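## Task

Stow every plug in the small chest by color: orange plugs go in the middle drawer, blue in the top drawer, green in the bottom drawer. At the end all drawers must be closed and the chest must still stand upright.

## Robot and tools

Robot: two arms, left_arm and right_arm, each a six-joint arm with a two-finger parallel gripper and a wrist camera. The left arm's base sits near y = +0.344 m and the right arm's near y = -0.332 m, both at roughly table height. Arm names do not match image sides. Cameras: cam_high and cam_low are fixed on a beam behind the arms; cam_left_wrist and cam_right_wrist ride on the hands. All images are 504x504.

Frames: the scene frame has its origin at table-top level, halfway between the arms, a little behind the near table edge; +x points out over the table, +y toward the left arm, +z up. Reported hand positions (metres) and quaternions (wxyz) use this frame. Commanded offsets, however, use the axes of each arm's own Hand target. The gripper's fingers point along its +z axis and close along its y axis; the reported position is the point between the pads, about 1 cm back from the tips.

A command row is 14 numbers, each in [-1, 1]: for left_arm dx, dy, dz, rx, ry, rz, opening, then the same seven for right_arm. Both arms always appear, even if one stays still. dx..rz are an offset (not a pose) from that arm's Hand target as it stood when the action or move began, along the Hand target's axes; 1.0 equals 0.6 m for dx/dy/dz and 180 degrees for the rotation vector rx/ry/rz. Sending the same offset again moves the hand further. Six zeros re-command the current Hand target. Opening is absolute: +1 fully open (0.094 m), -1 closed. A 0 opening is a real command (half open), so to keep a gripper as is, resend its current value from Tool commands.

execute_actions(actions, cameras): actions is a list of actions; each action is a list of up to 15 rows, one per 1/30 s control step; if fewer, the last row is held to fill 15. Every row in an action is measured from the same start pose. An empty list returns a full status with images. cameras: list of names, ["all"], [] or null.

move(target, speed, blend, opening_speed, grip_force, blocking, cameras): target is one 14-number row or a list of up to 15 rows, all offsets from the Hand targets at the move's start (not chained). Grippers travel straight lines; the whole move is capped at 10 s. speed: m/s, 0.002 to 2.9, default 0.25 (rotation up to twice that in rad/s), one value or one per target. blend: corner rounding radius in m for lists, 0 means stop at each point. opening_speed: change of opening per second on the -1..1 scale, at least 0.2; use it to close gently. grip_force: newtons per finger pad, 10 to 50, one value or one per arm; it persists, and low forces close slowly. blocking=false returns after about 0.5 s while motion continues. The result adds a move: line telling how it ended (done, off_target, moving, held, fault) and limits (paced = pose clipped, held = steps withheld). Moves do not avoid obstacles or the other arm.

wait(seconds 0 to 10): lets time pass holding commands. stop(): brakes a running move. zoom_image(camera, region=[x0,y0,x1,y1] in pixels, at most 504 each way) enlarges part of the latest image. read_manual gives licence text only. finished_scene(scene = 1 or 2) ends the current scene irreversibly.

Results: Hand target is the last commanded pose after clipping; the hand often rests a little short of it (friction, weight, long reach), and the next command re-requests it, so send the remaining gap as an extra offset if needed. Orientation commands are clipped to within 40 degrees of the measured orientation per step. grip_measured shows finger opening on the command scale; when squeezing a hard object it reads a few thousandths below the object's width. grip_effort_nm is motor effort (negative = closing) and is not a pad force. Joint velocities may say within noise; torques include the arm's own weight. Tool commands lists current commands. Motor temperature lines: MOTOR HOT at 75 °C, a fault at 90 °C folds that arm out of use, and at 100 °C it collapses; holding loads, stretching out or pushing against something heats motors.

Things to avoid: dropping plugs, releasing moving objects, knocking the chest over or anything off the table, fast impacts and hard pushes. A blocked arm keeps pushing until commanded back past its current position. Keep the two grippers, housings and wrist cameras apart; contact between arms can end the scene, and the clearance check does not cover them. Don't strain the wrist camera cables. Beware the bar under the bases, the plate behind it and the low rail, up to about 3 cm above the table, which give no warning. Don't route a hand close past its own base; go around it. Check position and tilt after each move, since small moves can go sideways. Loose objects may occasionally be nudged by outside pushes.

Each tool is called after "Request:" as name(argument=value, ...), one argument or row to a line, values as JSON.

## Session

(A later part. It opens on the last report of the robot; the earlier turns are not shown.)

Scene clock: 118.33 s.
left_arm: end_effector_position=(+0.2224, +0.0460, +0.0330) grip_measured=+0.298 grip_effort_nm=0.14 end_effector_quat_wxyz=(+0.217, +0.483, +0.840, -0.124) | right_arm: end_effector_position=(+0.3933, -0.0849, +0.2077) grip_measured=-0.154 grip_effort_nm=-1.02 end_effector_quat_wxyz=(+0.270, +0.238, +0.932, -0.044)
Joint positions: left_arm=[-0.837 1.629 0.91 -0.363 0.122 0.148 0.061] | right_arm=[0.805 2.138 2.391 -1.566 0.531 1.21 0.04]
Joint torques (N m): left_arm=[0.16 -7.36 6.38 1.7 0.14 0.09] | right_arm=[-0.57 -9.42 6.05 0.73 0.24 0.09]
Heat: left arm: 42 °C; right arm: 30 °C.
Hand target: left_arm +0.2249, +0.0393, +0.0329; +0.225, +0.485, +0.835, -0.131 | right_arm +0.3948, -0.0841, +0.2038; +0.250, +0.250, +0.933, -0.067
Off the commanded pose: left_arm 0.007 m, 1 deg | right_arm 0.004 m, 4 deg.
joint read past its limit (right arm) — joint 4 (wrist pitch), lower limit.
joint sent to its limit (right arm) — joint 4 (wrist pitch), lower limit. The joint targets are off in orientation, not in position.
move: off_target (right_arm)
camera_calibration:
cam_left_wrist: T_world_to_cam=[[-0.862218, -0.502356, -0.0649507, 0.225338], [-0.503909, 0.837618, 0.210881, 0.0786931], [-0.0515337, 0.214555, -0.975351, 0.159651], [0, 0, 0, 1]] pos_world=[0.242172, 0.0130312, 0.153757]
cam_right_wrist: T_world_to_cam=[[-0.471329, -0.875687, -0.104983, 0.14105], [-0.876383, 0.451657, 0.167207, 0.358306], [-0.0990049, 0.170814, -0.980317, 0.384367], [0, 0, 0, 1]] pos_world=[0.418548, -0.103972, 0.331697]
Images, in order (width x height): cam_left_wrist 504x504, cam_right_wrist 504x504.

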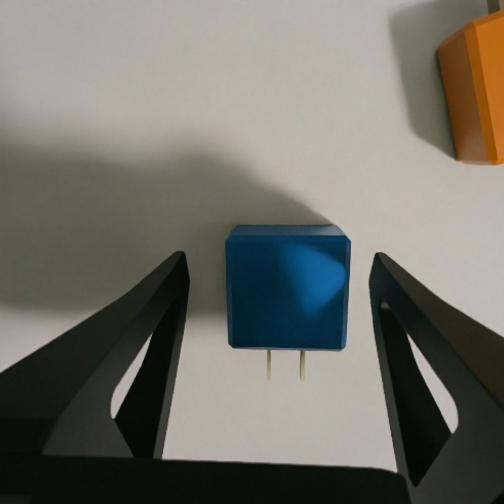

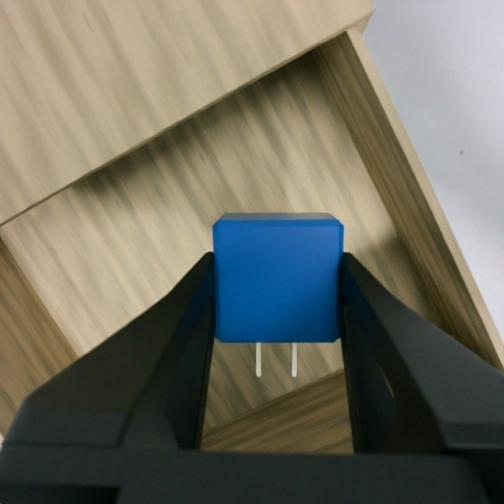

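Request:
move(
  target=[0.01,0,0.017,0,0,0,0.3,0.0225,0,0.039,0,0,0,-0.3],
  speed=0.15,
)

Request:
move(
  target=[0,0,0,0,0,0,-0.3,0,0,0,0,0,0,0.1],
  opening_speed=0.7,
  cameras=["cam_left_wrist","cam_right_wrist"],
)

Scene clock: 120.10 s.
left_arm: end_effector_position=(+0.2233, +0.0455, +0.0225) grip_measured=+0.298 grip_effort_nm=0.14 end_effector_quat_wxyz=(+0.218, +0.482, +0.839, -0.125) | right_arm: end_effector_position=(+0.3916, -0.0867, +0.1806) grip_measured=-0.154 grip_effort_nm=-1.03 end_effector_quat_wxyz=(+0.250, +0.244, +0.934, -0.071)
Joint positions: left_arm=[-0.837 1.652 0.885 -0.312 0.122 0.148 0.061] | right_arm=[0.802 2.165 2.333 -1.557 0.527 1.239 0.04]
Joint torques (N m): left_arm=[-0.03 -7.25 6.04 1.63 0.15 0] | right_arm=[-0.55 -9.73 6.19 0.72 0.24 0.09]
Heat: left arm: 41 °C; right arm: 30 °C.
Hand target: left_arm +0.2249, +0.0393, +0.0212; +0.225, +0.485, +0.835, -0.131 | right_arm +0.3948, -0.0841, +0.1768; +0.250, +0.250, +0.933, -0.067
Off the commanded pose: left_arm 0.006 m, 1 deg | right_arm 0.006 m, 1 deg.
move: done

Scene clock: 121.17 s.
left_arm: end_effector_position=(+0.2234, +0.0453, +0.0226) grip_measured=-0.153 grip_effort_nm=-1.01 end_effector_quat_wxyz=(+0.219, +0.482, +0.839, -0.125) | right_arm: end_effector_position=(+0.3919, -0.0864, +0.1807) grip_measured=+0.098 grip_effort_nm=0.10 end_effector_quat_wxyz=(+0.250, +0.244, +0.934, -0.070)
Joint positions: left_arm=[-0.837 1.652 0.885 -0.311 0.122 0.148 0.04] | right_arm=[0.802 2.165 2.333 -1.555 0.527 1.24 0.052]
Joint torques (N m): left_arm=[0.08 -7.27 6.12 1.74 0.13 0.05] | right_arm=[-0.55 -9.74 6.19 0.71 0.24 0.09]
Heat: left arm: 41 °C; right arm: 30 °C.
Hand target: left_arm +0.2249, +0.0393, +0.0212; +0.225, +0.485, +0.835, -0.131 | right_arm +0.3948, -0.0841, +0.1768; +0.250, +0.250, +0.933, -0.067
Off the commanded pose: left_arm 0.006 m, 1 deg | right_arm 0.005 m, 1 deg.
move: done
camera_calibration:
cam_left_wrist: T_world_to_cam=[[-0.86211, -0.502443, -0.0657127, 0.225256], [-0.504363, 0.838353, 0.206838, 0.0820647], [-0.048834, 0.21146, -0.976166, 0.149189], [0, 0, 0, 1]] pos_world=[0.242871, 0.0128317, 0.143461]
cam_right_wrist: T_world_to_cam=[[-0.497547, -0.865964, -0.0505316, 0.137617], [-0.855534, 0.48027, 0.193395, 0.351857], [-0.143204, 0.139455, -0.979819, 0.372527], [0, 0, 0, 1]] pos_world=[0.422844, -0.101765, 0.303915]
Images, in order (width x height): cam_left_wrist 504x504, cam_right_wrist 504x504.

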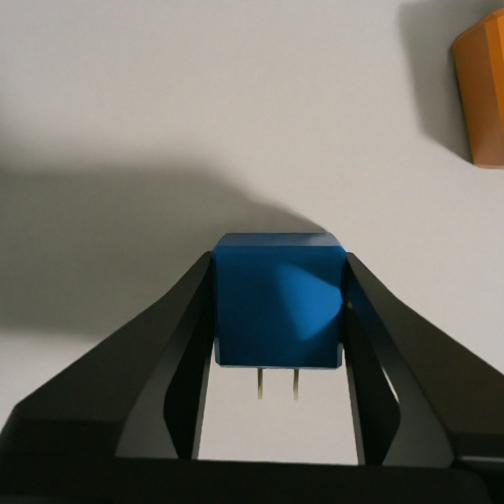

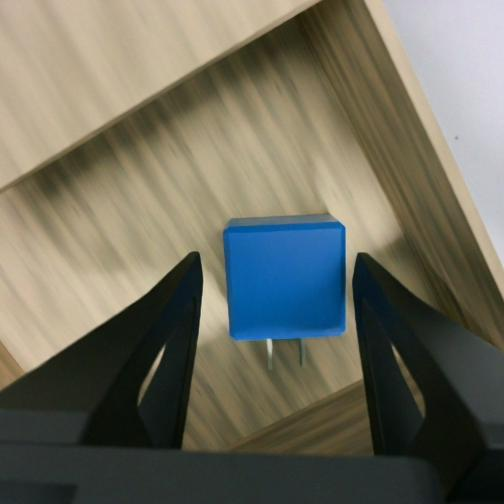

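Request:
move(
  target=[
    [-0.09,0,-0.158,0,0,0,-0.3,-0.083,0,-0.144,0,0,0,0.1],
    [-0.1825,0,-0.316,0,0,0,-0.3,-0.029,-0.335,-0.105,-0.083,0,-0.144,0.1],
    [-0.393,0.1845,-0.233,0,0,0,-0.3,0.3025,-0.27,-0.084,-0.083,0,-0.144,0.2],
  ],
  blend=[0.03,0.03,0],
  cameras=["all"],
)

Scene clock: 127.73 s.
left_arm: end_effector_position=(+0.3824, -0.0201, +0.2540) grip_measured=-0.154 grip_effort_nm=-1.02 end_effector_quat_wxyz=(+0.274, +0.468, +0.829, -0.139) | right_arm: end_effector_position=(+0.1539, -0.1375, +0.1290) grip_measured=+0.198 grip_effort_nm=0.10 end_effector_quat_wxyz=(+0.250, -0.002, +0.968, -0.003)
Joint positions: left_arm=[-0.649 2.367 2.838 -1.456 0.21 0.285 0.04] | right_arm=[1.345 1.252 1.05 -1.219 0.523 1.272 0.056]
Joint torques (N m): left_arm=[1.25 -13.37 7.8 1.66 0.22 0.18] | right_arm=[0.28 -2.35 6.97 0.66 0.43 0.1]
Heat: left arm: 40 °C; right arm: 30 °C.
Hand target: left_arm +0.3875, -0.0220, +0.2602; +0.224, +0.485, +0.835, -0.131 | right_arm +0.1558, -0.1334, +0.1296; +0.259, +0.000, +0.966, +0.000
Off the commanded pose: left_arm 0.008 m, 6 deg | right_arm 0.005 m, 1 deg.
elbow stopped short (left arm): the move would have taken joint 3 (elbow) straighter than the controller allows.
move: off_target (left_arm)
camera_calibration:
cam_left_wrist: T_world_to_cam=[[-0.844696, -0.527678, -0.0896941, 0.343563], [-0.534617, 0.839899, 0.0935682, 0.209666], [0.0259601, 0.126989, -0.991564, 0.37041], [0, 0, 0, 1]] pos_world=[0.392681, -0.0418455, 0.378483]
cam_right_wrist: T_world_to_cam=[[-0.00698185, -0.998605, -0.0523434, -0.121283], [-0.977089, -0.00432224, 0.212789, 0.132441], [-0.212718, 0.0526298, -0.975695, 0.293164], [0, 0, 0, 1]] pos_world=[0.190921, -0.135971, 0.251508]

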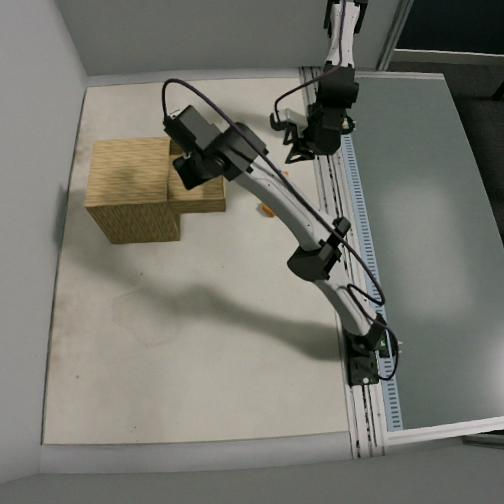

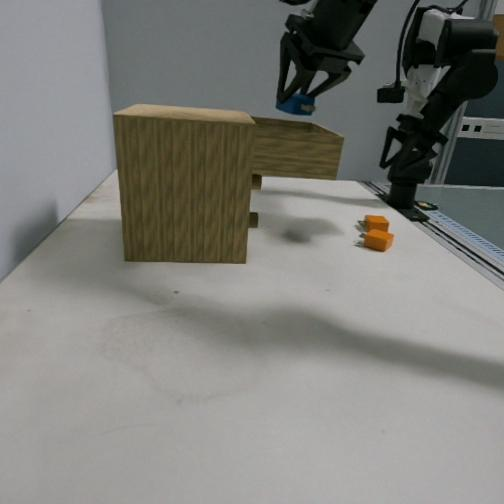

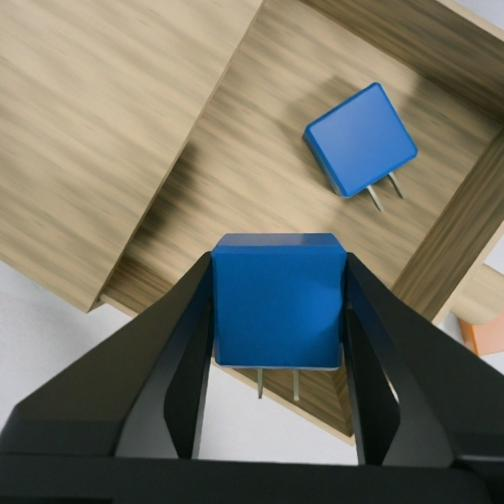

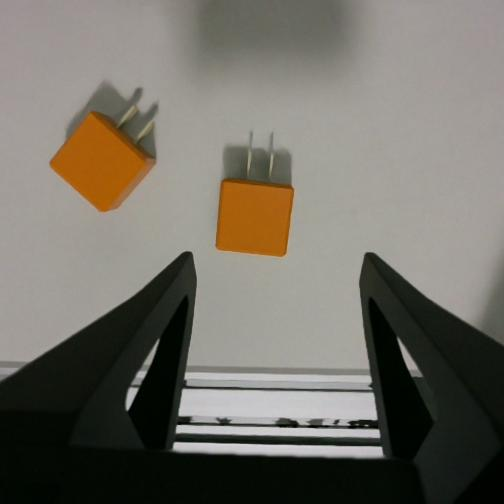

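Request:
move(
  target=[0.045,-0.01,0.113,0,0,0,-0.3,0.079,0.021,0.16,0.014,0,0.024,0.2],
  speed=0.15,
  cameras=["cam_left_wrist","cam_right_wrist"],
)

Scene clock: 130.33 s.
left_arm: end_effector_position=(+0.3845, -0.0308, +0.1810) grip_measured=-0.154 grip_effort_nm=-1.02 end_effector_quat_wxyz=(+0.208, +0.480, +0.843, -0.129) | right_arm: end_effector_position=(+0.1604, -0.1221, +0.0251) grip_measured=+0.198 grip_effort_nm=0.10 end_effector_quat_wxyz=(+0.255, +0.035, +0.966, -0.013)
Joint positions: left_arm=[-0.666 2.367 2.571 -1.325 0.21 0.293 0.04] | right_arm=[1.331 1.446 0.773 -0.782 0.539 1.345 0.056]
Joint torques (N m): left_arm=[0.31 -16.25 5.79 1.56 0.18 0.13] | right_arm=[-0.64 -3.52 5.78 0.63 0.34 0.09]
Heat: left arm: 40 °C; right arm: 30 °C.
Hand target: left_arm +0.3875, -0.0342, +0.1880; +0.225, +0.485, +0.835, -0.131 | right_arm +0.1627, -0.1209, +0.0228; +0.258, +0.042, +0.965, -0.012
Off the commanded pose: left_arm 0.008 m, 2 deg | right_arm 0.003 m, 1 deg.
move: done
camera_calibration:
cam_left_wrist: T_world_to_cam=[[-0.861594, -0.505434, -0.0468247, 0.332632], [-0.502373, 0.835886, 0.22117, 0.190941], [-0.0726467, 0.214082, -0.974111, 0.336726], [0, 0, 0, 1]] pos_world=[0.40698, -0.0635681, 0.301353]
cam_right_wrist: T_world_to_cam=[[-0.0842147, -0.995125, -0.0513141, -0.0984737], [-0.976392, 0.0721302, 0.203607, 0.170418], [-0.198914, 0.0672494, -0.977707, 0.191942], [0, 0, 0, 1]] pos_world=[0.196282, -0.123194, 0.147911]
Images, in order (width x height): cam_left_wrist 504x504, cam_right_wrist 504x504.

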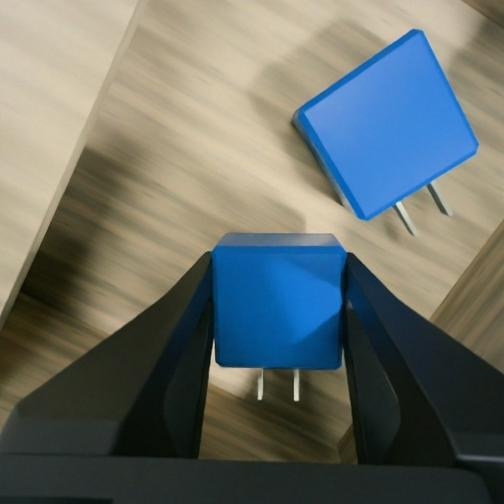

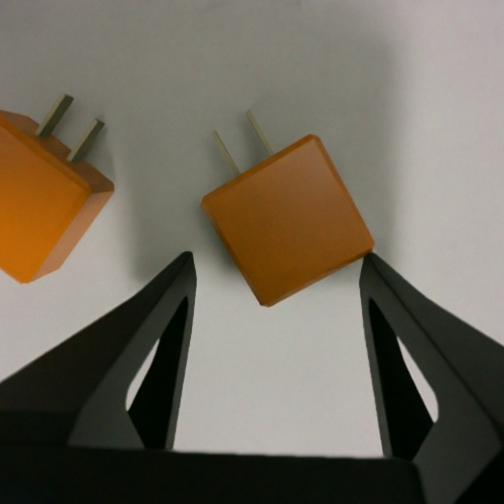

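Request:
move(
  target=[
    [0,0,0,0,0,0,0.05,-0.057,-0.002,-0.064,-0.078,0,-0.135,0.3],
    [-0.05,0,-0.0866,0,0,0,0.05,-0.029,-0.004,0.017,-0.078,0,-0.135,0.3],
  ],
  speed=0.15,
  cameras=["all"],
)

Scene clock: 135.07 s.
left_arm: end_effector_position=(+0.3859, -0.0350, +0.2369) grip_measured=+0.047 grip_effort_nm=0.14 end_effector_quat_wxyz=(+0.268, +0.479, +0.824, -0.140) | right_arm: end_effector_position=(+0.1820, -0.1280, +0.0254) grip_measured=+0.298 grip_effort_nm=0.10 end_effector_quat_wxyz=(+0.255, -0.192, +0.946, +0.047)
Joint positions: left_arm=[-0.667 2.414 2.85 -1.429 0.211 0.293 0.049] | right_arm=[1.135 1.211 0.576 -0.503 0.366 0.622 0.061]
Joint torques (N m): left_arm=[0.9 -15.88 6.87 1.56 0.12 -0.09] | right_arm=[-0.72 -1.96 6.49 1.24 0.08 -0.06]
Heat: left arm: 41 °C; right arm: 29 °C.
Hand target: left_arm +0.3875, -0.0340, +0.2479; +0.224, +0.485, +0.835, -0.131 | right_arm +0.1826, -0.1251, +0.0227; +0.253, -0.193, +0.946, +0.051
Off the commanded pose: left_arm 0.011 m, 5 deg | right_arm 0.004 m, 1 deg.
elbow stopped short (left arm): the move would have taken joint 3 (elbow) straighter than the controller allows.
move: off_target (left_arm)
camera_calibration:
cam_left_wrist: T_world_to_cam=[[-0.857727, -0.506034, -0.0907459, 0.343144], [-0.513463, 0.852028, 0.102002, 0.215904], [0.0257013, 0.134085, -0.990637, 0.355283], [0, 0, 0, 1]] pos_world=[0.396051, -0.0579517, 0.361073]
cam_right_wrist: T_world_to_cam=[[0.378743, -0.924148, -0.0500448, -0.177648], [-0.903947, -0.380983, 0.194246, 0.120812], [-0.198578, -0.0283312, -0.979676, 0.184727], [0, 0, 0, 1]] pos_world=[0.213174, -0.112912, 0.148615]

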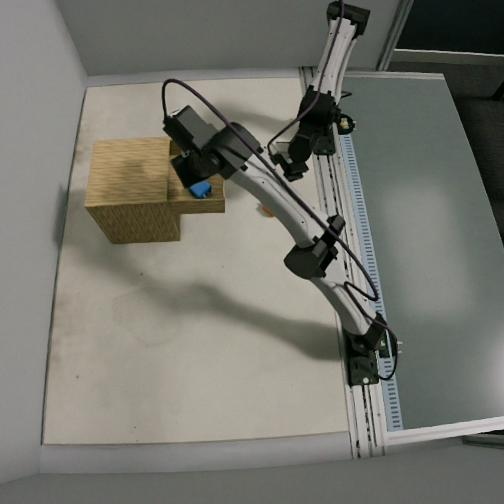

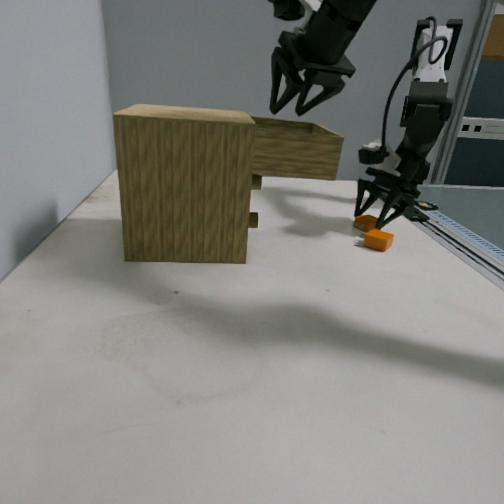

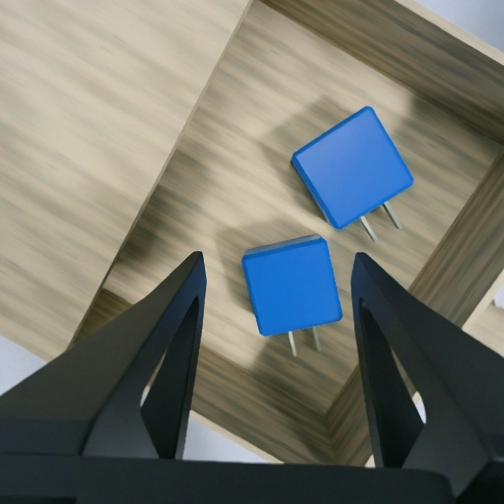

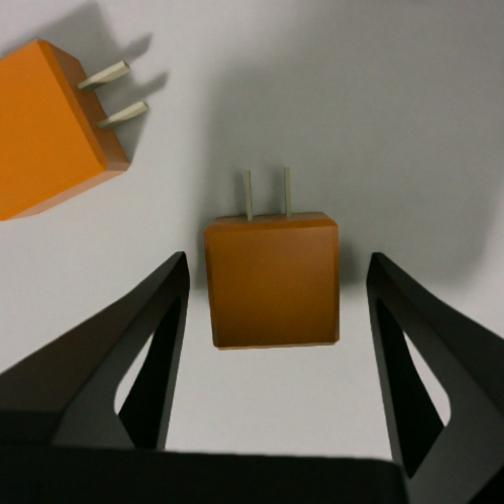

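Request:
move(
  target=[0,0,0,0,0,0,0.05,0,0,0.006,0,0,0,-0.3],
  opening_speed=1,
)

Request:
move(
  target=[
    [0.087,-0.081,-0.15,0,0,0,0.05,-0.073,-0.12,-0.202,0,0,0,-0.3],
    [0.087,-0.081,-0.15,0,0,0,0.05,-0.086,-0.321,-0.214,0,0,0,-0.3],
    [0.1175,-0.233,-0.004,-0.266,-0.216,-0.212,-1,-0.086,-0.321,-0.214,0,0,0,-0.3],
  ],
  blend=[0.02,0.02,0],
  cameras=["all"],
)

Scene clock: 138.13 s.
left_arm: end_effector_position=(+0.3859, -0.0350, +0.2369) grip_measured=+0.047 grip_effort_nm=0.14 end_effector_quat_wxyz=(+0.268, +0.479, +0.824, -0.140) | right_arm: end_effector_position=(+0.1843, -0.1262, +0.0234) grip_measured=-0.139 grip_effort_nm=-1.02 end_effector_quat_wxyz=(+0.256, -0.192, +0.946, +0.047)
Joint positions: left_arm=[-0.667 2.414 2.85 -1.429 0.211 0.293 0.049] | right_arm=[1.128 1.226 0.576 -0.484 0.364 0.615 0.04]
Joint torques (N m): left_arm=[0.81 -16.05 6.91 1.58 0.21 -0.15] | right_arm=[-0.72 -2.21 5.96 1.28 0.07 -0.05]
Heat: left arm: 42 °C; right arm: 29 °C.
Hand target: left_arm +0.3875, -0.0340, +0.2479; +0.224, +0.485, +0.835, -0.131 | right_arm +0.1843, -0.1244, +0.0196; +0.253, -0.193, +0.946, +0.051
Off the commanded pose: left_arm 0.011 m, 5 deg | right_arm 0.004 m, 1 deg.
elbow stopped short (left arm): the move would have taken joint 3 (elbow) straighter than the controller allows.
move: off_target (left_arm)

Scene clock: 143.33 s.
left_arm: end_effector_position=(+0.2323, -0.0444, +0.2086) grip_measured=-0.995 grip_effort_nm=-0.26 end_effector_quat_wxyz=(+0.583, +0.019, +0.812, +0.000) | right_arm: end_effector_position=(+0.2354, -0.3103, +0.1442) grip_measured=-0.139 grip_effort_nm=-1.02 end_effector_quat_wxyz=(+0.237, -0.189, +0.952, +0.049)
Joint positions: left_arm=[-1.336 1.869 1.538 -0.667 -1.138 -0.946 0] | right_arm=[-0.053 0.93 0.931 -1.096 -0.226 -0.422 0.04]
Joint torques (N m): left_arm=[0.03 -9.17 9.2 1.27 -0.69 -0.22] | right_arm=[-0.8 -0.73 10.29 1.13 -0.29 -0.08]
Heat: left arm: 42 °C; right arm: 30 °C.
Hand target: left_arm +0.2351, -0.0493, +0.2149; +0.594, +0.002, +0.804, -0.003 | right_arm +0.2417, -0.3091, +0.1568; +0.253, -0.193, +0.947, +0.051
Off the commanded pose: left_arm 0.008 m, 3 deg | right_arm 0.014 m, 2 deg.
move: off_target (left_arm, right_arm); target 3's new opening was sent with left_arm's hand 0.008 m and 3 deg from that target
camera_calibration:
cam_left_wrist: T_world_to_cam=[[0.0119556, -0.997468, -0.0701075, -0.0240715], [-0.863832, 0.0250109, -0.503159, 0.318922], [0.503638, 0.0665767, -0.861345, 0.191469], [0, 0, 0, 1]] pos_world=[0.179352, -0.0447345, 0.323702]
cam_right_wrist: T_world_to_cam=[[0.372748, -0.925807, -0.0627752, -0.35767], [-0.897388, -0.376866, 0.229493, 0.0712474], [-0.236124, -0.0292093, -0.971284, 0.313915], [0, 0, 0, 1]] pos_world=[0.27138, -0.295114, 0.266097]

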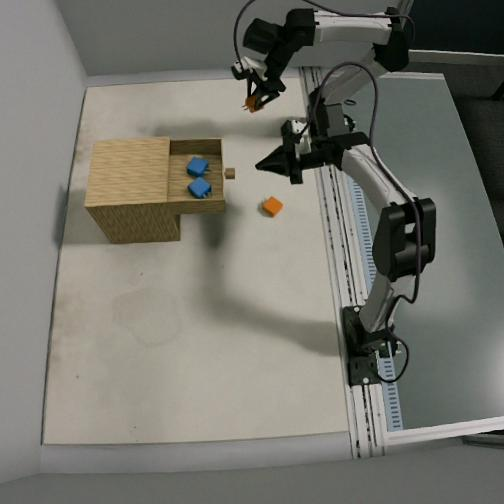

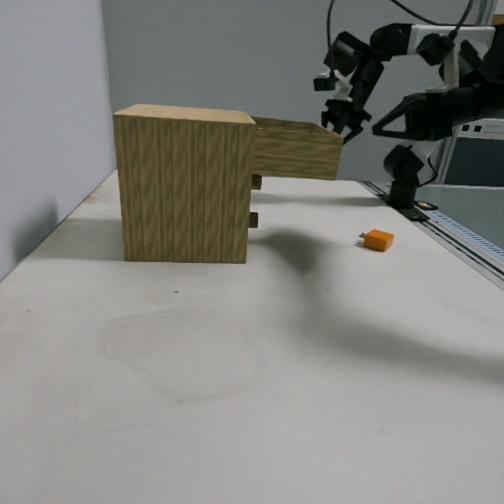

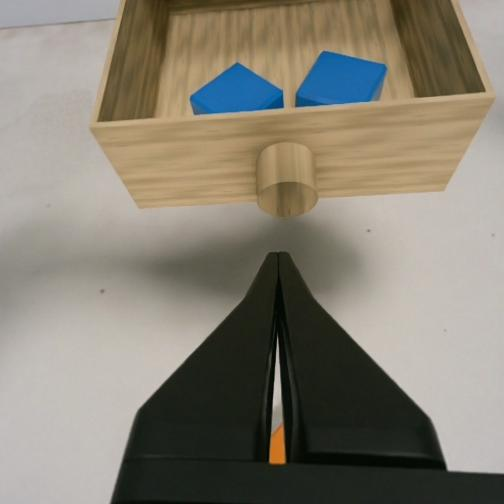

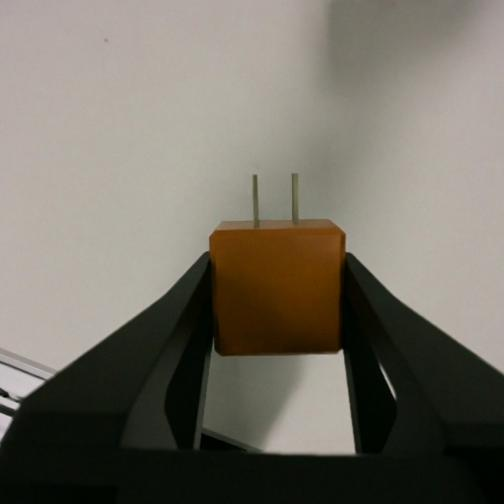

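Request:
move(
  target=[
    [0.033,-0.007,0.028,0,0,0,-1,0,0,0,0,0,0,-0.3],
    [-0.053,-0.007,0.308,0,0,0,-1,0,0,0,0,0,0,-0.3],
  ],
  speed=0.13,
  blend=[0.01,0],
  cameras=["cam_low","cam_left_wrist"],
)

Scene clock: 146.40 s.
left_arm: end_effector_position=(+0.4085, -0.0480, +0.1838) grip_measured=-0.995 grip_effort_nm=-0.26 end_effector_quat_wxyz=(+0.586, +0.013, +0.810, +0.016) | right_arm: end_effector_position=(+0.2354, -0.3103, +0.1442) grip_measured=-0.139 grip_effort_nm=-1.02 end_effector_quat_wxyz=(+0.237, -0.189, +0.952, +0.049)
Joint positions: left_arm=[-0.967 2.122 1.69 -0.159 -0.904 -0.46 0] | right_arm=[-0.053 0.93 0.931 -1.096 -0.226 -0.422 0.04]
Joint torques (N m): left_arm=[1.78 -11.86 10.28 2.19 -0.05 0.05] | right_arm=[-0.8 -0.72 10.32 1.12 -0.29 -0.07]
Heat: left arm: 42 °C; right arm: 31 °C.
Hand target: left_arm +0.4211, -0.0550, +0.1910; +0.594, +0.002, +0.804, -0.003 | right_arm +0.2417, -0.3091, +0.1568; +0.253, -0.193, +0.947, +0.051
Off the commanded pose: left_arm 0.016 m, 3 deg | right_arm 0.014 m, 2 deg.
move: off_target (left_arm, right_arm)
camera_calibration:
cam_left_wrist: T_world_to_cam=[[0.0418668, -0.995299, -0.0873362, -0.0404672], [-0.859944, 0.00860649, -0.510316, 0.457626], [0.508669, 0.0964695, -0.85554, 0.0799487], [0, 0, 0, 1]] pos_world=[0.354559, -0.0519281, 0.298399]
Images, in order (width x height): cam_low 504x504, cam_left_wrist 504x504.

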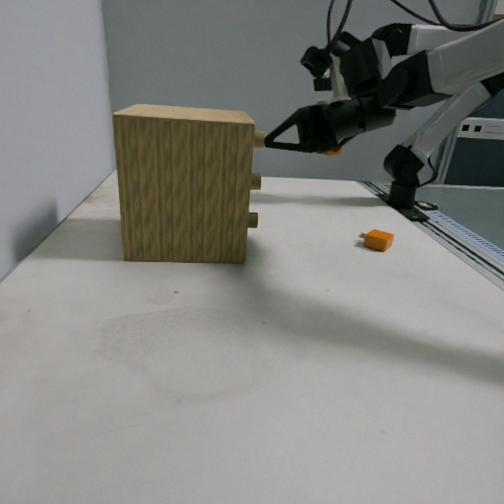

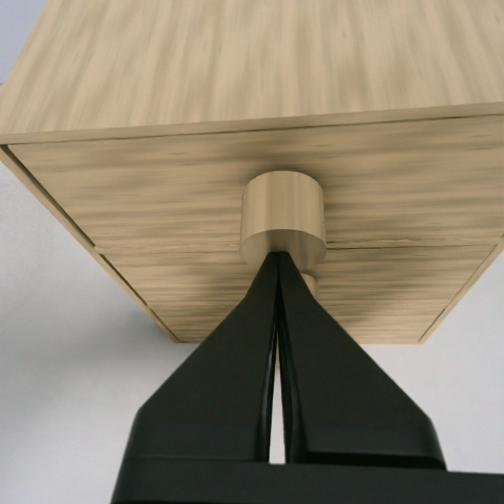

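Request:
move(
  target=[
    [0.0235,0.003,-0.099,0,0,0,0.2,0,0,0,0,0,0,-0.3],
    [0.135,0.003,-0.065,0,0,0,0.2,0,0,0,0,0,0,-0.3],
    [0.096,0.003,0.061,0,0,0,0.2,0,0,0,0,0,0,-0.3],
  ],
  speed=0.17,
  cameras=["cam_left_wrist","cam_low"],
)

Scene clock: 151.03 s.
left_arm: end_effector_position=(+0.4314, -0.0464, +0.1199) grip_measured=+0.197 grip_effort_nm=0.14 end_effector_quat_wxyz=(+0.586, +0.008, +0.810, +0.009) | right_arm: end_effector_position=(+0.2354, -0.3103, +0.1442) grip_measured=-0.139 grip_effort_nm=-1.02 end_effector_quat_wxyz=(+0.237, -0.189, +0.952, +0.049)
Joint positions: left_arm=[-0.93 2.235 1.597 0.076 -0.868 -0.439 0.056] | right_arm=[-0.053 0.93 0.931 -1.096 -0.226 -0.422 0.04]
Joint torques (N m): left_arm=[0.9 -13.04 9.31 2.11 -0.13 0.1] | right_arm=[-0.83 -0.72 10.33 1.13 -0.29 -0.08]
Heat: left arm: 43 °C; right arm: 32 °C.
Hand target: left_arm +0.4392, -0.0535, +0.1252; +0.594, +0.002, +0.804, -0.003 | right_arm +0.2417, -0.3091, +0.1568; +0.253, -0.193, +0.947, +0.051
Off the commanded pose: left_arm 0.012 m, 2 deg | right_arm 0.014 m, 2 deg.
move: off_target (left_arm, right_arm)
camera_calibration:
cam_left_wrist: T_world_to_cam=[[0.041508, -0.996564, -0.0716739, -0.047207], [-0.859792, 0.000914783, -0.510644, 0.44433], [0.508955, 0.0828205, -0.8568, 0.0128344], [0, 0, 0, 1]] pos_world=[0.377459, -0.0485142, 0.234508]
Images, in order (width x height): cam_low 504x504, cam_left_wrist 504x504.

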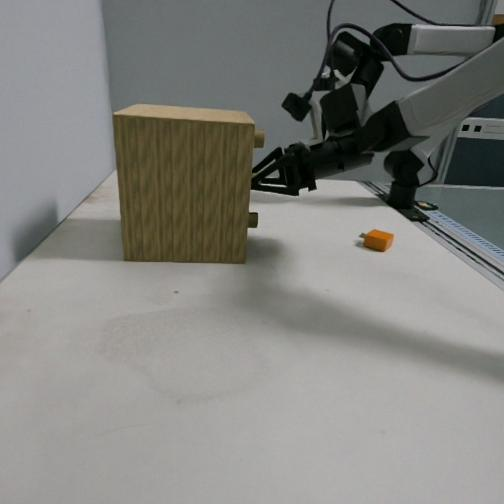

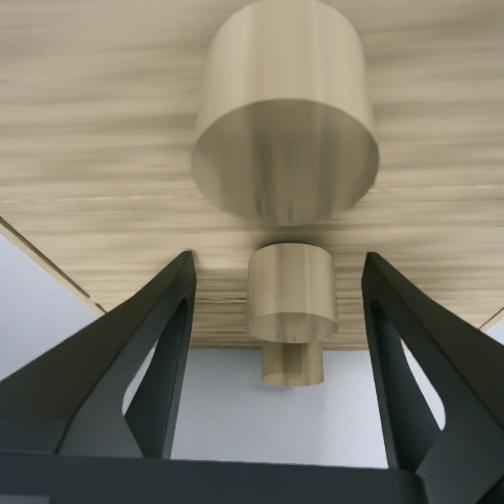

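Request:
move(
  target=[0,0,0,0,0,0,-0.6,0,0,0,0,0,0,-0.3],
  opening_speed=1,
)

Request:
move(
  target=[0.073,0,-0.238,0,0,0,-0.6,0,0,0,0,0,0,-0.3],
  speed=0.15,
  cameras=["cam_low"],
)

Request:
move(
  target=[0,0,0,0,0,0,0.2,0,0,0,0,0,0,-0.3],
  cameras=["cam_left_wrist","cam_high"],
)

Scene clock: 152.57 s.
left_arm: end_effector_position=(+0.4313, -0.0480, +0.1196) grip_measured=-0.432 grip_effort_nm=-1.02 end_effector_quat_wxyz=(+0.585, +0.010, +0.811, +0.006) | right_arm: end_effector_position=(+0.2354, -0.3103, +0.1442) grip_measured=-0.139 grip_effort_nm=-1.03 end_effector_quat_wxyz=(+0.237, -0.189, +0.952, +0.049)
Joint positions: left_arm=[-0.93 2.235 1.597 0.077 -0.859 -0.438 0.027] | right_arm=[-0.053 0.93 0.931 -1.096 -0.226 -0.422 0.04]
Joint torques (N m): left_arm=[0.85 -12.93 9.42 2.11 -0.2 0.06] | right_arm=[-0.81 -0.72 10.32 1.13 -0.29 -0.07]
Heat: left arm: 43 °C; right arm: 32 °C.
Hand target: left_arm +0.4392, -0.0535, +0.1252; +0.594, +0.002, +0.804, -0.003 | right_arm +0.2417, -0.3091, +0.1568; +0.253, -0.193, +0.947, +0.051
Off the commanded pose: left_arm 0.011 m, 2 deg | right_arm 0.014 m, 2 deg.
move: off_target (left_arm, right_arm)

Scene clock: 154.27 s.
left_arm: end_effector_position=(+0.2981, -0.0514, +0.1085) grip_measured=-0.432 grip_effort_nm=-1.02 end_effector_quat_wxyz=(+0.597, +0.006, +0.802, +0.013) | right_arm: end_effector_position=(+0.2354, -0.3103, +0.1442) grip_measured=-0.139 grip_effort_nm=-1.03 end_effector_quat_wxyz=(+0.237, -0.189, +0.952, +0.049)
Joint positions: left_arm=[-1.204 2.069 1.333 -0.057 -1.105 -0.723 0.027] | right_arm=[-0.053 0.93 0.931 -1.096 -0.226 -0.422 0.04]
Joint torques (N m): left_arm=[-0.61 -17.94 6.16 1.05 -0.22 -0.24] | right_arm=[-0.8 -0.72 10.3 1.13 -0.29 -0.07]
Heat: left arm: 44 °C; right arm: 33 °C.
Hand target: left_arm +0.2899, -0.0523, +0.1253; +0.594, +0.002, +0.804, -0.003 | right_arm +0.2417, -0.3091, +0.1568; +0.253, -0.193, +0.947, +0.051
Off the commanded pose: left_arm 0.019 m, 2 deg | right_arm 0.014 m, 2 deg.
move: off_target (left_arm, right_arm)
Images, in order (width x height): cam_low 504x504.

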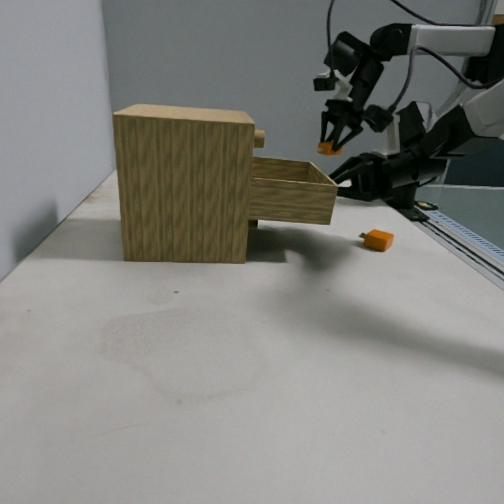

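Scene clock: 155.00 s.
left_arm: end_effector_position=(+0.2912, -0.0501, +0.1019) grip_measured=+0.197 grip_effort_nm=0.14 end_effector_quat_wxyz=(+0.588, +0.023, +0.808, +0.026) | right_arm: end_effector_position=(+0.2354, -0.3103, +0.1442) grip_measured=-0.139 grip_effort_nm=-1.02 end_effector_quat_wxyz=(+0.237, -0.189, +0.952, +0.049)
Joint positions: left_arm=[-1.216 2.069 1.333 -0.111 -1.098 -0.732 0.056] | right_arm=[-0.053 0.93 0.931 -1.096 -0.226 -0.422 0.04]
Joint torques (N m): left_arm=[0.34 -17.99 6.28 1.56 -0.32 -0.14] | right_arm=[-0.81 -0.73 10.32 1.13 -0.29 -0.08]
Heat: left arm: 44 °C; right arm: 33 °C.
Hand target: left_arm +0.2899, -0.0523, +0.1253; +0.594, +0.002, +0.804, -0.003 | right_arm +0.2417, -0.3091, +0.1568; +0.253, -0.193, +0.947, +0.051
Off the commanded pose: left_arm 0.024 m, 4 deg | right_arm 0.014 m, 2 deg.
move: off_target (left_arm, right_arm)
camera_calibration:
cam_left_wrist: T_world_to_cam=[[0.0365797, -0.99254, -0.116299, -0.0401626], [-0.85764, 0.0285554, -0.513457, 0.315629], [0.512947, 0.118525, -0.850198, 0.0690377], [0, 0, 0, 1]] pos_world=[0.236752, -0.0570586, 0.216086]
Images, in order (width x height): cam_high 504x504, cam_left_wrist 504x504.

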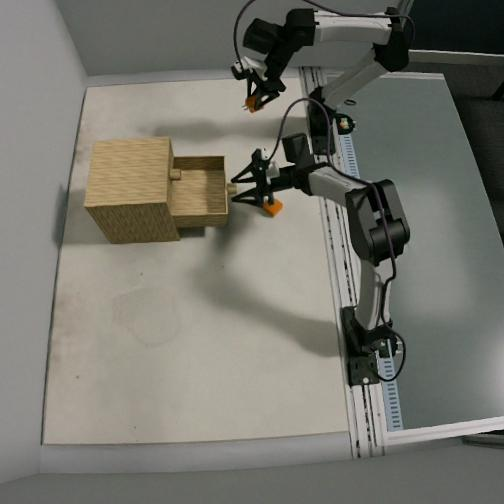

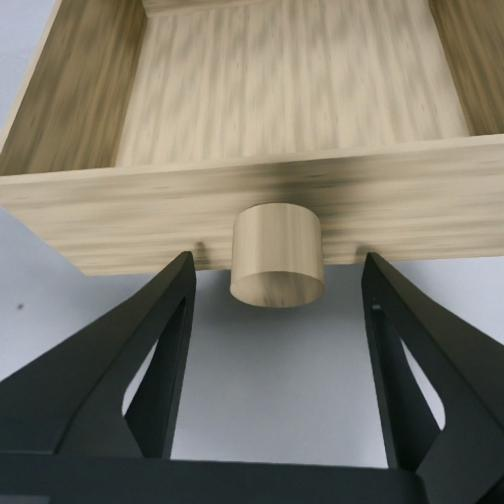

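Request:
move(
  target=[0.01,0.0,0.01,0,0,0,-0.6,0,0,0,0,0,0,-0.3],
)

Request:
move(
  target=[0.0,0,-0.05,0,0,0,-0.6,0,0,0,0,0,0,-0.3],
  speed=0.15,
)

Request:
move(
  target=[0,0,0,0,0,0,0.2,0,0,0,0,0,0,-0.3],
  cameras=["cam_left_wrist","cam_low"],
)

Scene clock: 159.20 s.
left_arm: end_effector_position=(+0.2912, -0.0501, +0.1015) grip_measured=-0.433 grip_effort_nm=-1.02 end_effector_quat_wxyz=(+0.588, +0.023, +0.808, +0.025) | right_arm: end_effector_position=(+0.2354, -0.3103, +0.1442) grip_measured=-0.139 grip_effort_nm=-1.02 end_effector_quat_wxyz=(+0.237, -0.189, +0.952, +0.049)
Joint positions: left_arm=[-1.216 2.069 1.331 -0.106 -1.098 -0.732 0.027] | right_arm=[-0.053 0.93 0.931 -1.096 -0.226 -0.422 0.04]
Joint torques (N m): left_arm=[1.02 -16.23 5.86 1.81 -0.21 -0.11] | right_arm=[-0.81 -0.73 10.3 1.13 -0.29 -0.07]
Heat: left arm: 47 °C; right arm: 33 °C.
Hand target: left_arm +0.2939, -0.0524, +0.1178; +0.594, +0.002, +0.804, -0.003 | right_arm +0.2417, -0.3091, +0.1568; +0.253, -0.193, +0.947, +0.051
Off the commanded pose: left_arm 0.017 m, 4 deg | right_arm 0.014 m, 2 deg.
move: off_target (left_arm, right_arm)

Scene clock: 160.27 s.
left_arm: end_effector_position=(+0.2688, -0.0497, +0.0946) grip_measured=-0.433 grip_effort_nm=-1.02 end_effector_quat_wxyz=(+0.583, +0.025, +0.811, +0.028) | right_arm: end_effector_position=(+0.2354, -0.3103, +0.1442) grip_measured=-0.139 grip_effort_nm=-1.02 end_effector_quat_wxyz=(+0.237, -0.189, +0.952, +0.049)
Joint positions: left_arm=[-1.267 2.065 1.327 -0.206 -1.124 -0.831 0.027] | right_arm=[-0.053 0.93 0.931 -1.096 -0.226 -0.422 0.04]
Joint torques (N m): left_arm=[-0.2 -19.59 6.37 1.32 -0.41 -0.12] | right_arm=[-0.83 -0.73 10.29 1.13 -0.3 -0.08]
Heat: left arm: 47 °C; right arm: 34 °C.
Hand target: left_arm +0.2652, -0.0522, +0.1266; +0.594, +0.002, +0.804, -0.003 | right_arm +0.2417, -0.3091, +0.1568; +0.253, -0.193, +0.947, +0.051
Off the commanded pose: left_arm 0.032 m, 5 deg | right_arm 0.014 m, 2 deg.
move: off_target (left_arm, right_arm)

Scene clock: 160.77 s.
left_arm: end_effector_position=(+0.2672, -0.0498, +0.0939) grip_measured=+0.197 grip_effort_nm=0.14 end_effector_quat_wxyz=(+0.583, +0.029, +0.812, +0.030) | right_arm: end_effector_position=(+0.2354, -0.3103, +0.1442) grip_measured=-0.139 grip_effort_nm=-1.02 end_effector_quat_wxyz=(+0.237, -0.189, +0.952, +0.049)
Joint positions: left_arm=[-1.27 2.065 1.327 -0.213 -1.124 -0.831 0.056] | right_arm=[-0.053 0.93 0.931 -1.096 -0.226 -0.422 0.04]
Joint torques (N m): left_arm=[0.01 -19.4 6.46 1.3 -0.42 -0.19] | right_arm=[-0.81 -0.73 10.3 1.13 -0.29 -0.07]
Heat: left arm: 47 °C; right arm: 34 °C.
Hand target: left_arm +0.2652, -0.0522, +0.1266; +0.594, +0.002, +0.804, -0.003 | right_arm +0.2417, -0.3091, +0.1568; +0.253, -0.193, +0.947, +0.051
Off the commanded pose: left_arm 0.033 m, 5 deg | right_arm 0.014 m, 2 deg.
move: off_target (left_arm, right_arm)
camera_calibration:
cam_left_wrist: T_world_to_cam=[[0.0320927, -0.991032, -0.129716, -0.0372576], [-0.863676, 0.0378204, -0.502627, 0.292042], [0.503025, 0.128164, -0.854716, 0.0780551], [0, 0, 0, 1]] pos_world=[0.214161, -0.0579724, 0.20867]
Images, in order (width x height): cam_low 504x504, cam_left_wrist 504x504.

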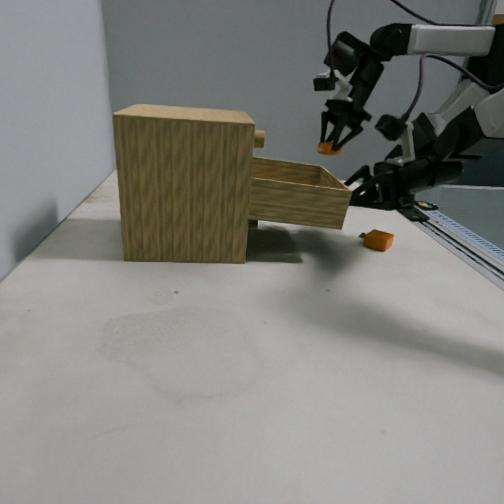

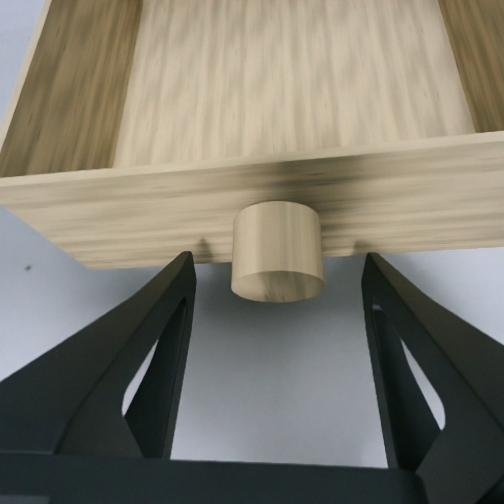

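Request:
move(
  target=[
    [-0.044,0.003,-0.1,0,0,0,0.2,0,0,0,0,0,0,-0.3],
    [0.0455,0.02,-0.108,0.102,0.2357,0.0816,0.2,-0.187,0.112,-0.09,0,0,0,-0.3],
    [0.0455,0.02,-0.108,0.102,0.2357,0.0816,0.2,-0.332,0.261,0.08,0.036,-0.056,0.0626,-0.3],
  ],
  blend=[0.01,0.03,0],
  cameras=["all"],
)

Scene clock: 165.93 s.
left_arm: end_effector_position=(+0.1899, -0.0333, +0.0950) grip_measured=+0.197 grip_effort_nm=0.14 end_effector_quat_wxyz=(+0.238, +0.201, +0.950, -0.027) | right_arm: end_effector_position=(+0.3515, -0.0958, +0.1993) grip_measured=-0.139 grip_effort_nm=-1.02 end_effector_quat_wxyz=(+0.315, -0.090, +0.945, +0.027)
Joint positions: left_arm=[-1.199 1.867 1.499 -0.886 -0.336 -0.752 0.056] | right_arm=[0.788 1.589 1.542 -0.93 0.351 0.459 0.04]
Joint torques (N m): left_arm=[1.33 -14.86 8.98 0.96 -0.15 0.13] | right_arm=[0.05 -6.12 10.51 1.55 0.31 0.08]
Motor temperatures (°C): left_arm=[18 48 31 26 19 21 21] | right_arm=[19 24 34 24 16 20 22]
Heat: left arm: 48 °C; right arm: 34 °C.
Hand target: left_arm +0.1953, -0.0396, +0.1195; +0.253, +0.195, +0.946, -0.053 | right_arm +0.3613, -0.0880, +0.2145; +0.340, -0.080, +0.936, +0.039
Off the commanded pose: left_arm 0.026 m, 4 deg | right_arm 0.020 m, 4 deg.
move: off_target (left_arm, right_arm)
camera_calibration:
cam_left_wrist: T_world_to_cam=[[-0.394308, -0.912498, -0.108941, 0.0632172], [-0.902683, 0.362359, 0.232076, 0.173531], [-0.172293, 0.189848, -0.966578, 0.256672], [0, 0, 0, 1]] pos_world=[0.225794, -0.0539239, 0.214708]
cam_right_wrist: T_world_to_cam=[[0.185785, -0.981039, -0.0551926, -0.139993], [-0.978748, -0.189729, 0.0778192, 0.320314], [-0.0868154, 0.0395619, -0.995439, 0.360044], [0, 0, 0, 1]] pos_world=[0.370772, -0.0908092, 0.325749]

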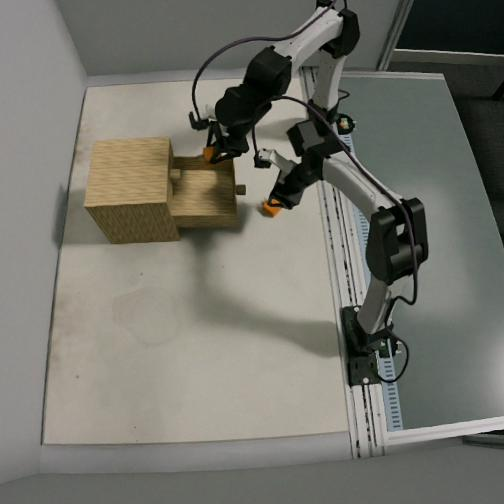

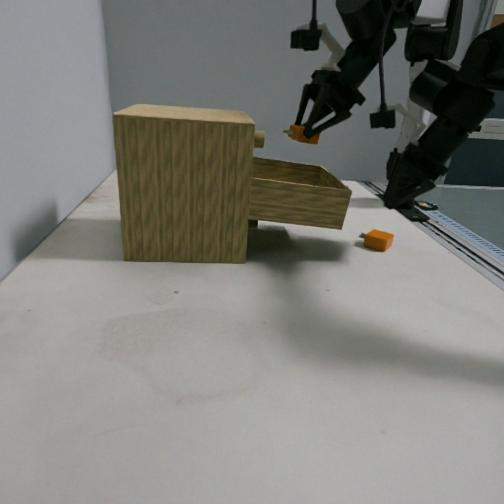

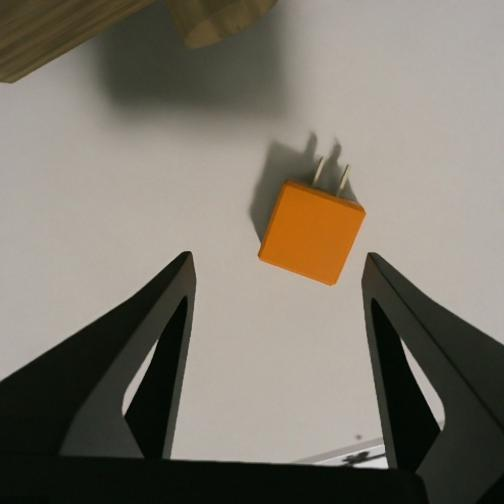

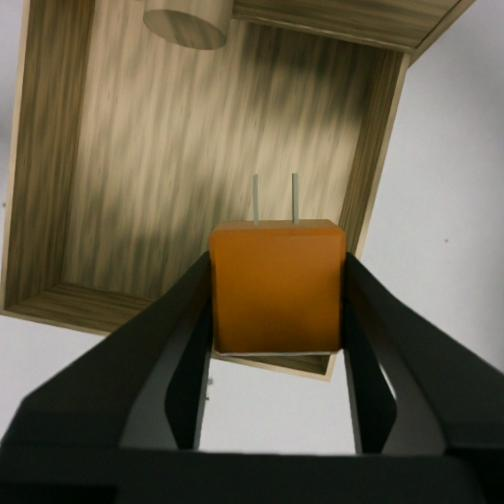

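Request:
move(
  target=[0.077,-0.0225,0.142,0.05,0,0.0866,0.4,0.057,0.0285,0.115,0,0,0,-0.3],
  speed=0.15,
  cameras=["cam_left_wrist","cam_right_wrist","cam_low"],
)

Scene clock: 169.37 s.
left_arm: end_effector_position=(+0.1853, -0.0489, +0.0249) grip_measured=+0.397 grip_effort_nm=0.14 end_effector_quat_wxyz=(+0.235, +0.339, +0.907, -0.087) | right_arm: end_effector_position=(+0.3729, -0.0722, +0.1398) grip_measured=-0.139 grip_effort_nm=-1.02 end_effector_quat_wxyz=(+0.329, -0.083, +0.940, +0.038)
Joint positions: left_arm=[-1.171 1.877 1.195 -0.432 -0.191 -0.439 0.066] | right_arm=[0.792 1.674 1.378 -0.647 0.357 0.469 0.04]
Joint torques (N m): left_arm=[1.46 -9.7 6.2 1.65 -0.11 0.19] | right_arm=[0.51 -6.84 7.38 1.59 0.32 0.08]
Heat: left arm: 48 °C; right arm: 34 °C.
Hand target: left_arm +0.1922, -0.0532, +0.0225; +0.242, +0.341, +0.904, -0.092 | right_arm +0.3758, -0.0666, +0.1401; +0.340, -0.080, +0.936, +0.039
Off the commanded pose: left_arm 0.008 m, 1 deg | right_arm 0.006 m, 1 deg.
move: done
camera_calibration:
cam_left_wrist: T_world_to_cam=[[-0.653766, -0.753879, -0.0652338, 0.0942789], [-0.747737, 0.630394, 0.208546, 0.176334], [-0.116096, 0.185118, -0.975834, 0.180751], [0, 0, 0, 1]] pos_world=[0.214472, -0.0735451, 0.145759]
cam_right_wrist: T_world_to_cam=[[0.181056, -0.980536, -0.0759445, -0.119366], [-0.981708, -0.184816, 0.0457493, 0.356392], [-0.0588946, 0.0662721, -0.996062, 0.293373], [0, 0, 0, 1]] pos_world=[0.388763, -0.0706182, 0.266848]
Images, in order (width x height): cam_low 504x504, cam_left_wrist 504x504, cam_right_wrist 504x504.

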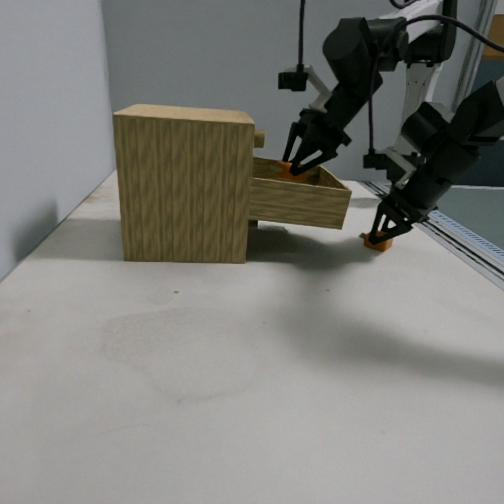

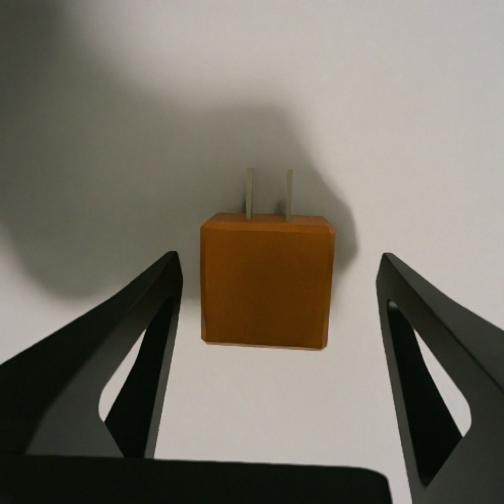

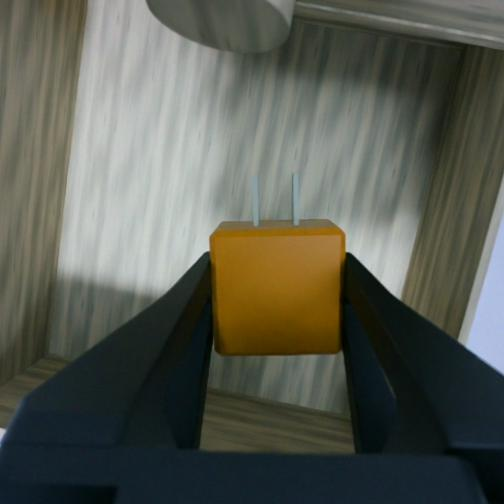

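Request:
move(
  target=[0,0,0,0,0,0,-0.3,0.058,-0.018,0.017,0,0,0,-0.3],
  opening_speed=1,
  speed=0.1,
)

Request:
move(
  target=[0,0,0,0,0,0,-0.3,0,0,0,0,0,0,0.1],
  opening_speed=0.6,
  cameras=["cam_left_wrist","cam_right_wrist","cam_low"],
)

Scene clock: 171.47 s.
left_arm: end_effector_position=(+0.1852, -0.0492, +0.0249) grip_measured=-0.158 grip_effort_nm=-1.02 end_effector_quat_wxyz=(+0.235, +0.340, +0.906, -0.088) | right_arm: end_effector_position=(+0.3640, -0.0804, +0.1034) grip_measured=-0.139 grip_effort_nm=-1.02 end_effector_quat_wxyz=(+0.332, -0.075, +0.939, +0.039)
Joint positions: left_arm=[-1.171 1.877 1.195 -0.431 -0.189 -0.437 0.04] | right_arm=[0.794 1.648 1.199 -0.488 0.364 0.483 0.04]
Joint torques (N m): left_arm=[1.39 -9.65 6.35 1.65 -0.05 0.19] | right_arm=[0.91 -9.83 5.98 1.32 0.28 -0.01]
Heat: left arm: 48 °C; right arm: 34 °C.
Hand target: left_arm +0.1923, -0.0533, +0.0226; +0.242, +0.341, +0.904, -0.092 | right_arm +0.3579, -0.0802, +0.1096; +0.340, -0.080, +0.936, +0.039
Off the commanded pose: left_arm 0.008 m, 1 deg | right_arm 0.009 m, 1 deg.
move: done

Scene clock: 172.37 s.
left_arm: end_effector_position=(+0.1853, -0.0495, +0.0251) grip_measured=-0.158 grip_effort_nm=-1.02 end_effector_quat_wxyz=(+0.235, +0.340, +0.906, -0.088) | right_arm: end_effector_position=(+0.3638, -0.0762, +0.1052) grip_measured=+0.098 grip_effort_nm=0.13 end_effector_quat_wxyz=(+0.337, -0.077, +0.937, +0.043)
Joint positions: left_arm=[-1.171 1.877 1.195 -0.429 -0.189 -0.436 0.04] | right_arm=[0.802 1.648 1.199 -0.476 0.367 0.483 0.052]
Joint torques (N m): left_arm=[1.36 -9.68 6.24 1.66 -0.07 0.21] | right_arm=[0.23 -9.81 6 1.22 0.26 -0.01]
Heat: left arm: 48 °C; right arm: 33 °C.
Hand target: left_arm +0.1923, -0.0532, +0.0226; +0.242, +0.341, +0.904, -0.092 | right_arm +0.3578, -0.0801, +0.1096; +0.340, -0.080, +0.936, +0.039
Off the commanded pose: left_arm 0.008 m, 1 deg | right_arm 0.008 m, 1 deg.
move: done
camera_calibration:
cam_left_wrist: T_world_to_cam=[[-0.655872, -0.752149, -0.0640692, 0.0943314], [-0.746016, 0.632875, 0.207191, 0.17648], [-0.115291, 0.183687, -0.9762, 0.180786], [0, 0, 0, 1]] pos_world=[0.214369, -0.0739464, 0.145962]
cam_right_wrist: T_world_to_cam=[[0.174667, -0.980695, -0.0879088, -0.120773], [-0.983711, -0.177658, 0.0273786, 0.351509], [-0.0424678, 0.0816948, -0.995752, 0.253766], [0, 0, 0, 1]] pos_world=[0.377656, -0.0767248, 0.232447]
Images, in order (width x height): cam_low 504x504, cam_left_wrist 504x504, cam_right_wrist 504x504.

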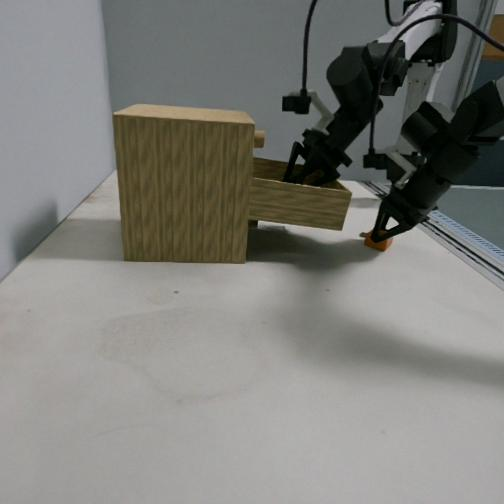

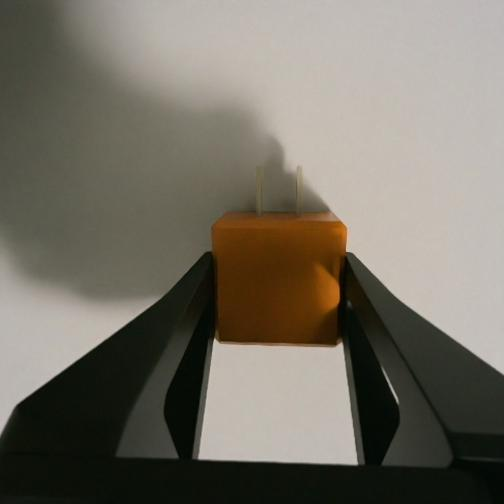

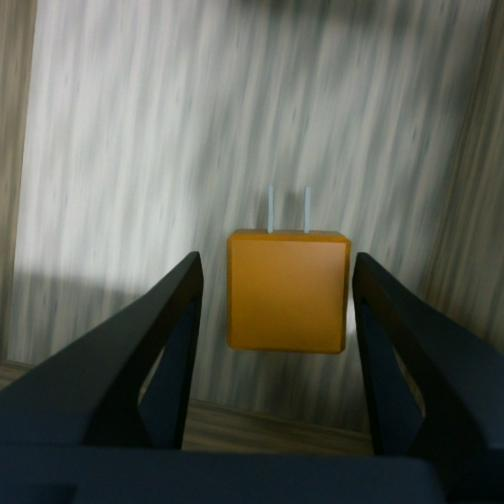

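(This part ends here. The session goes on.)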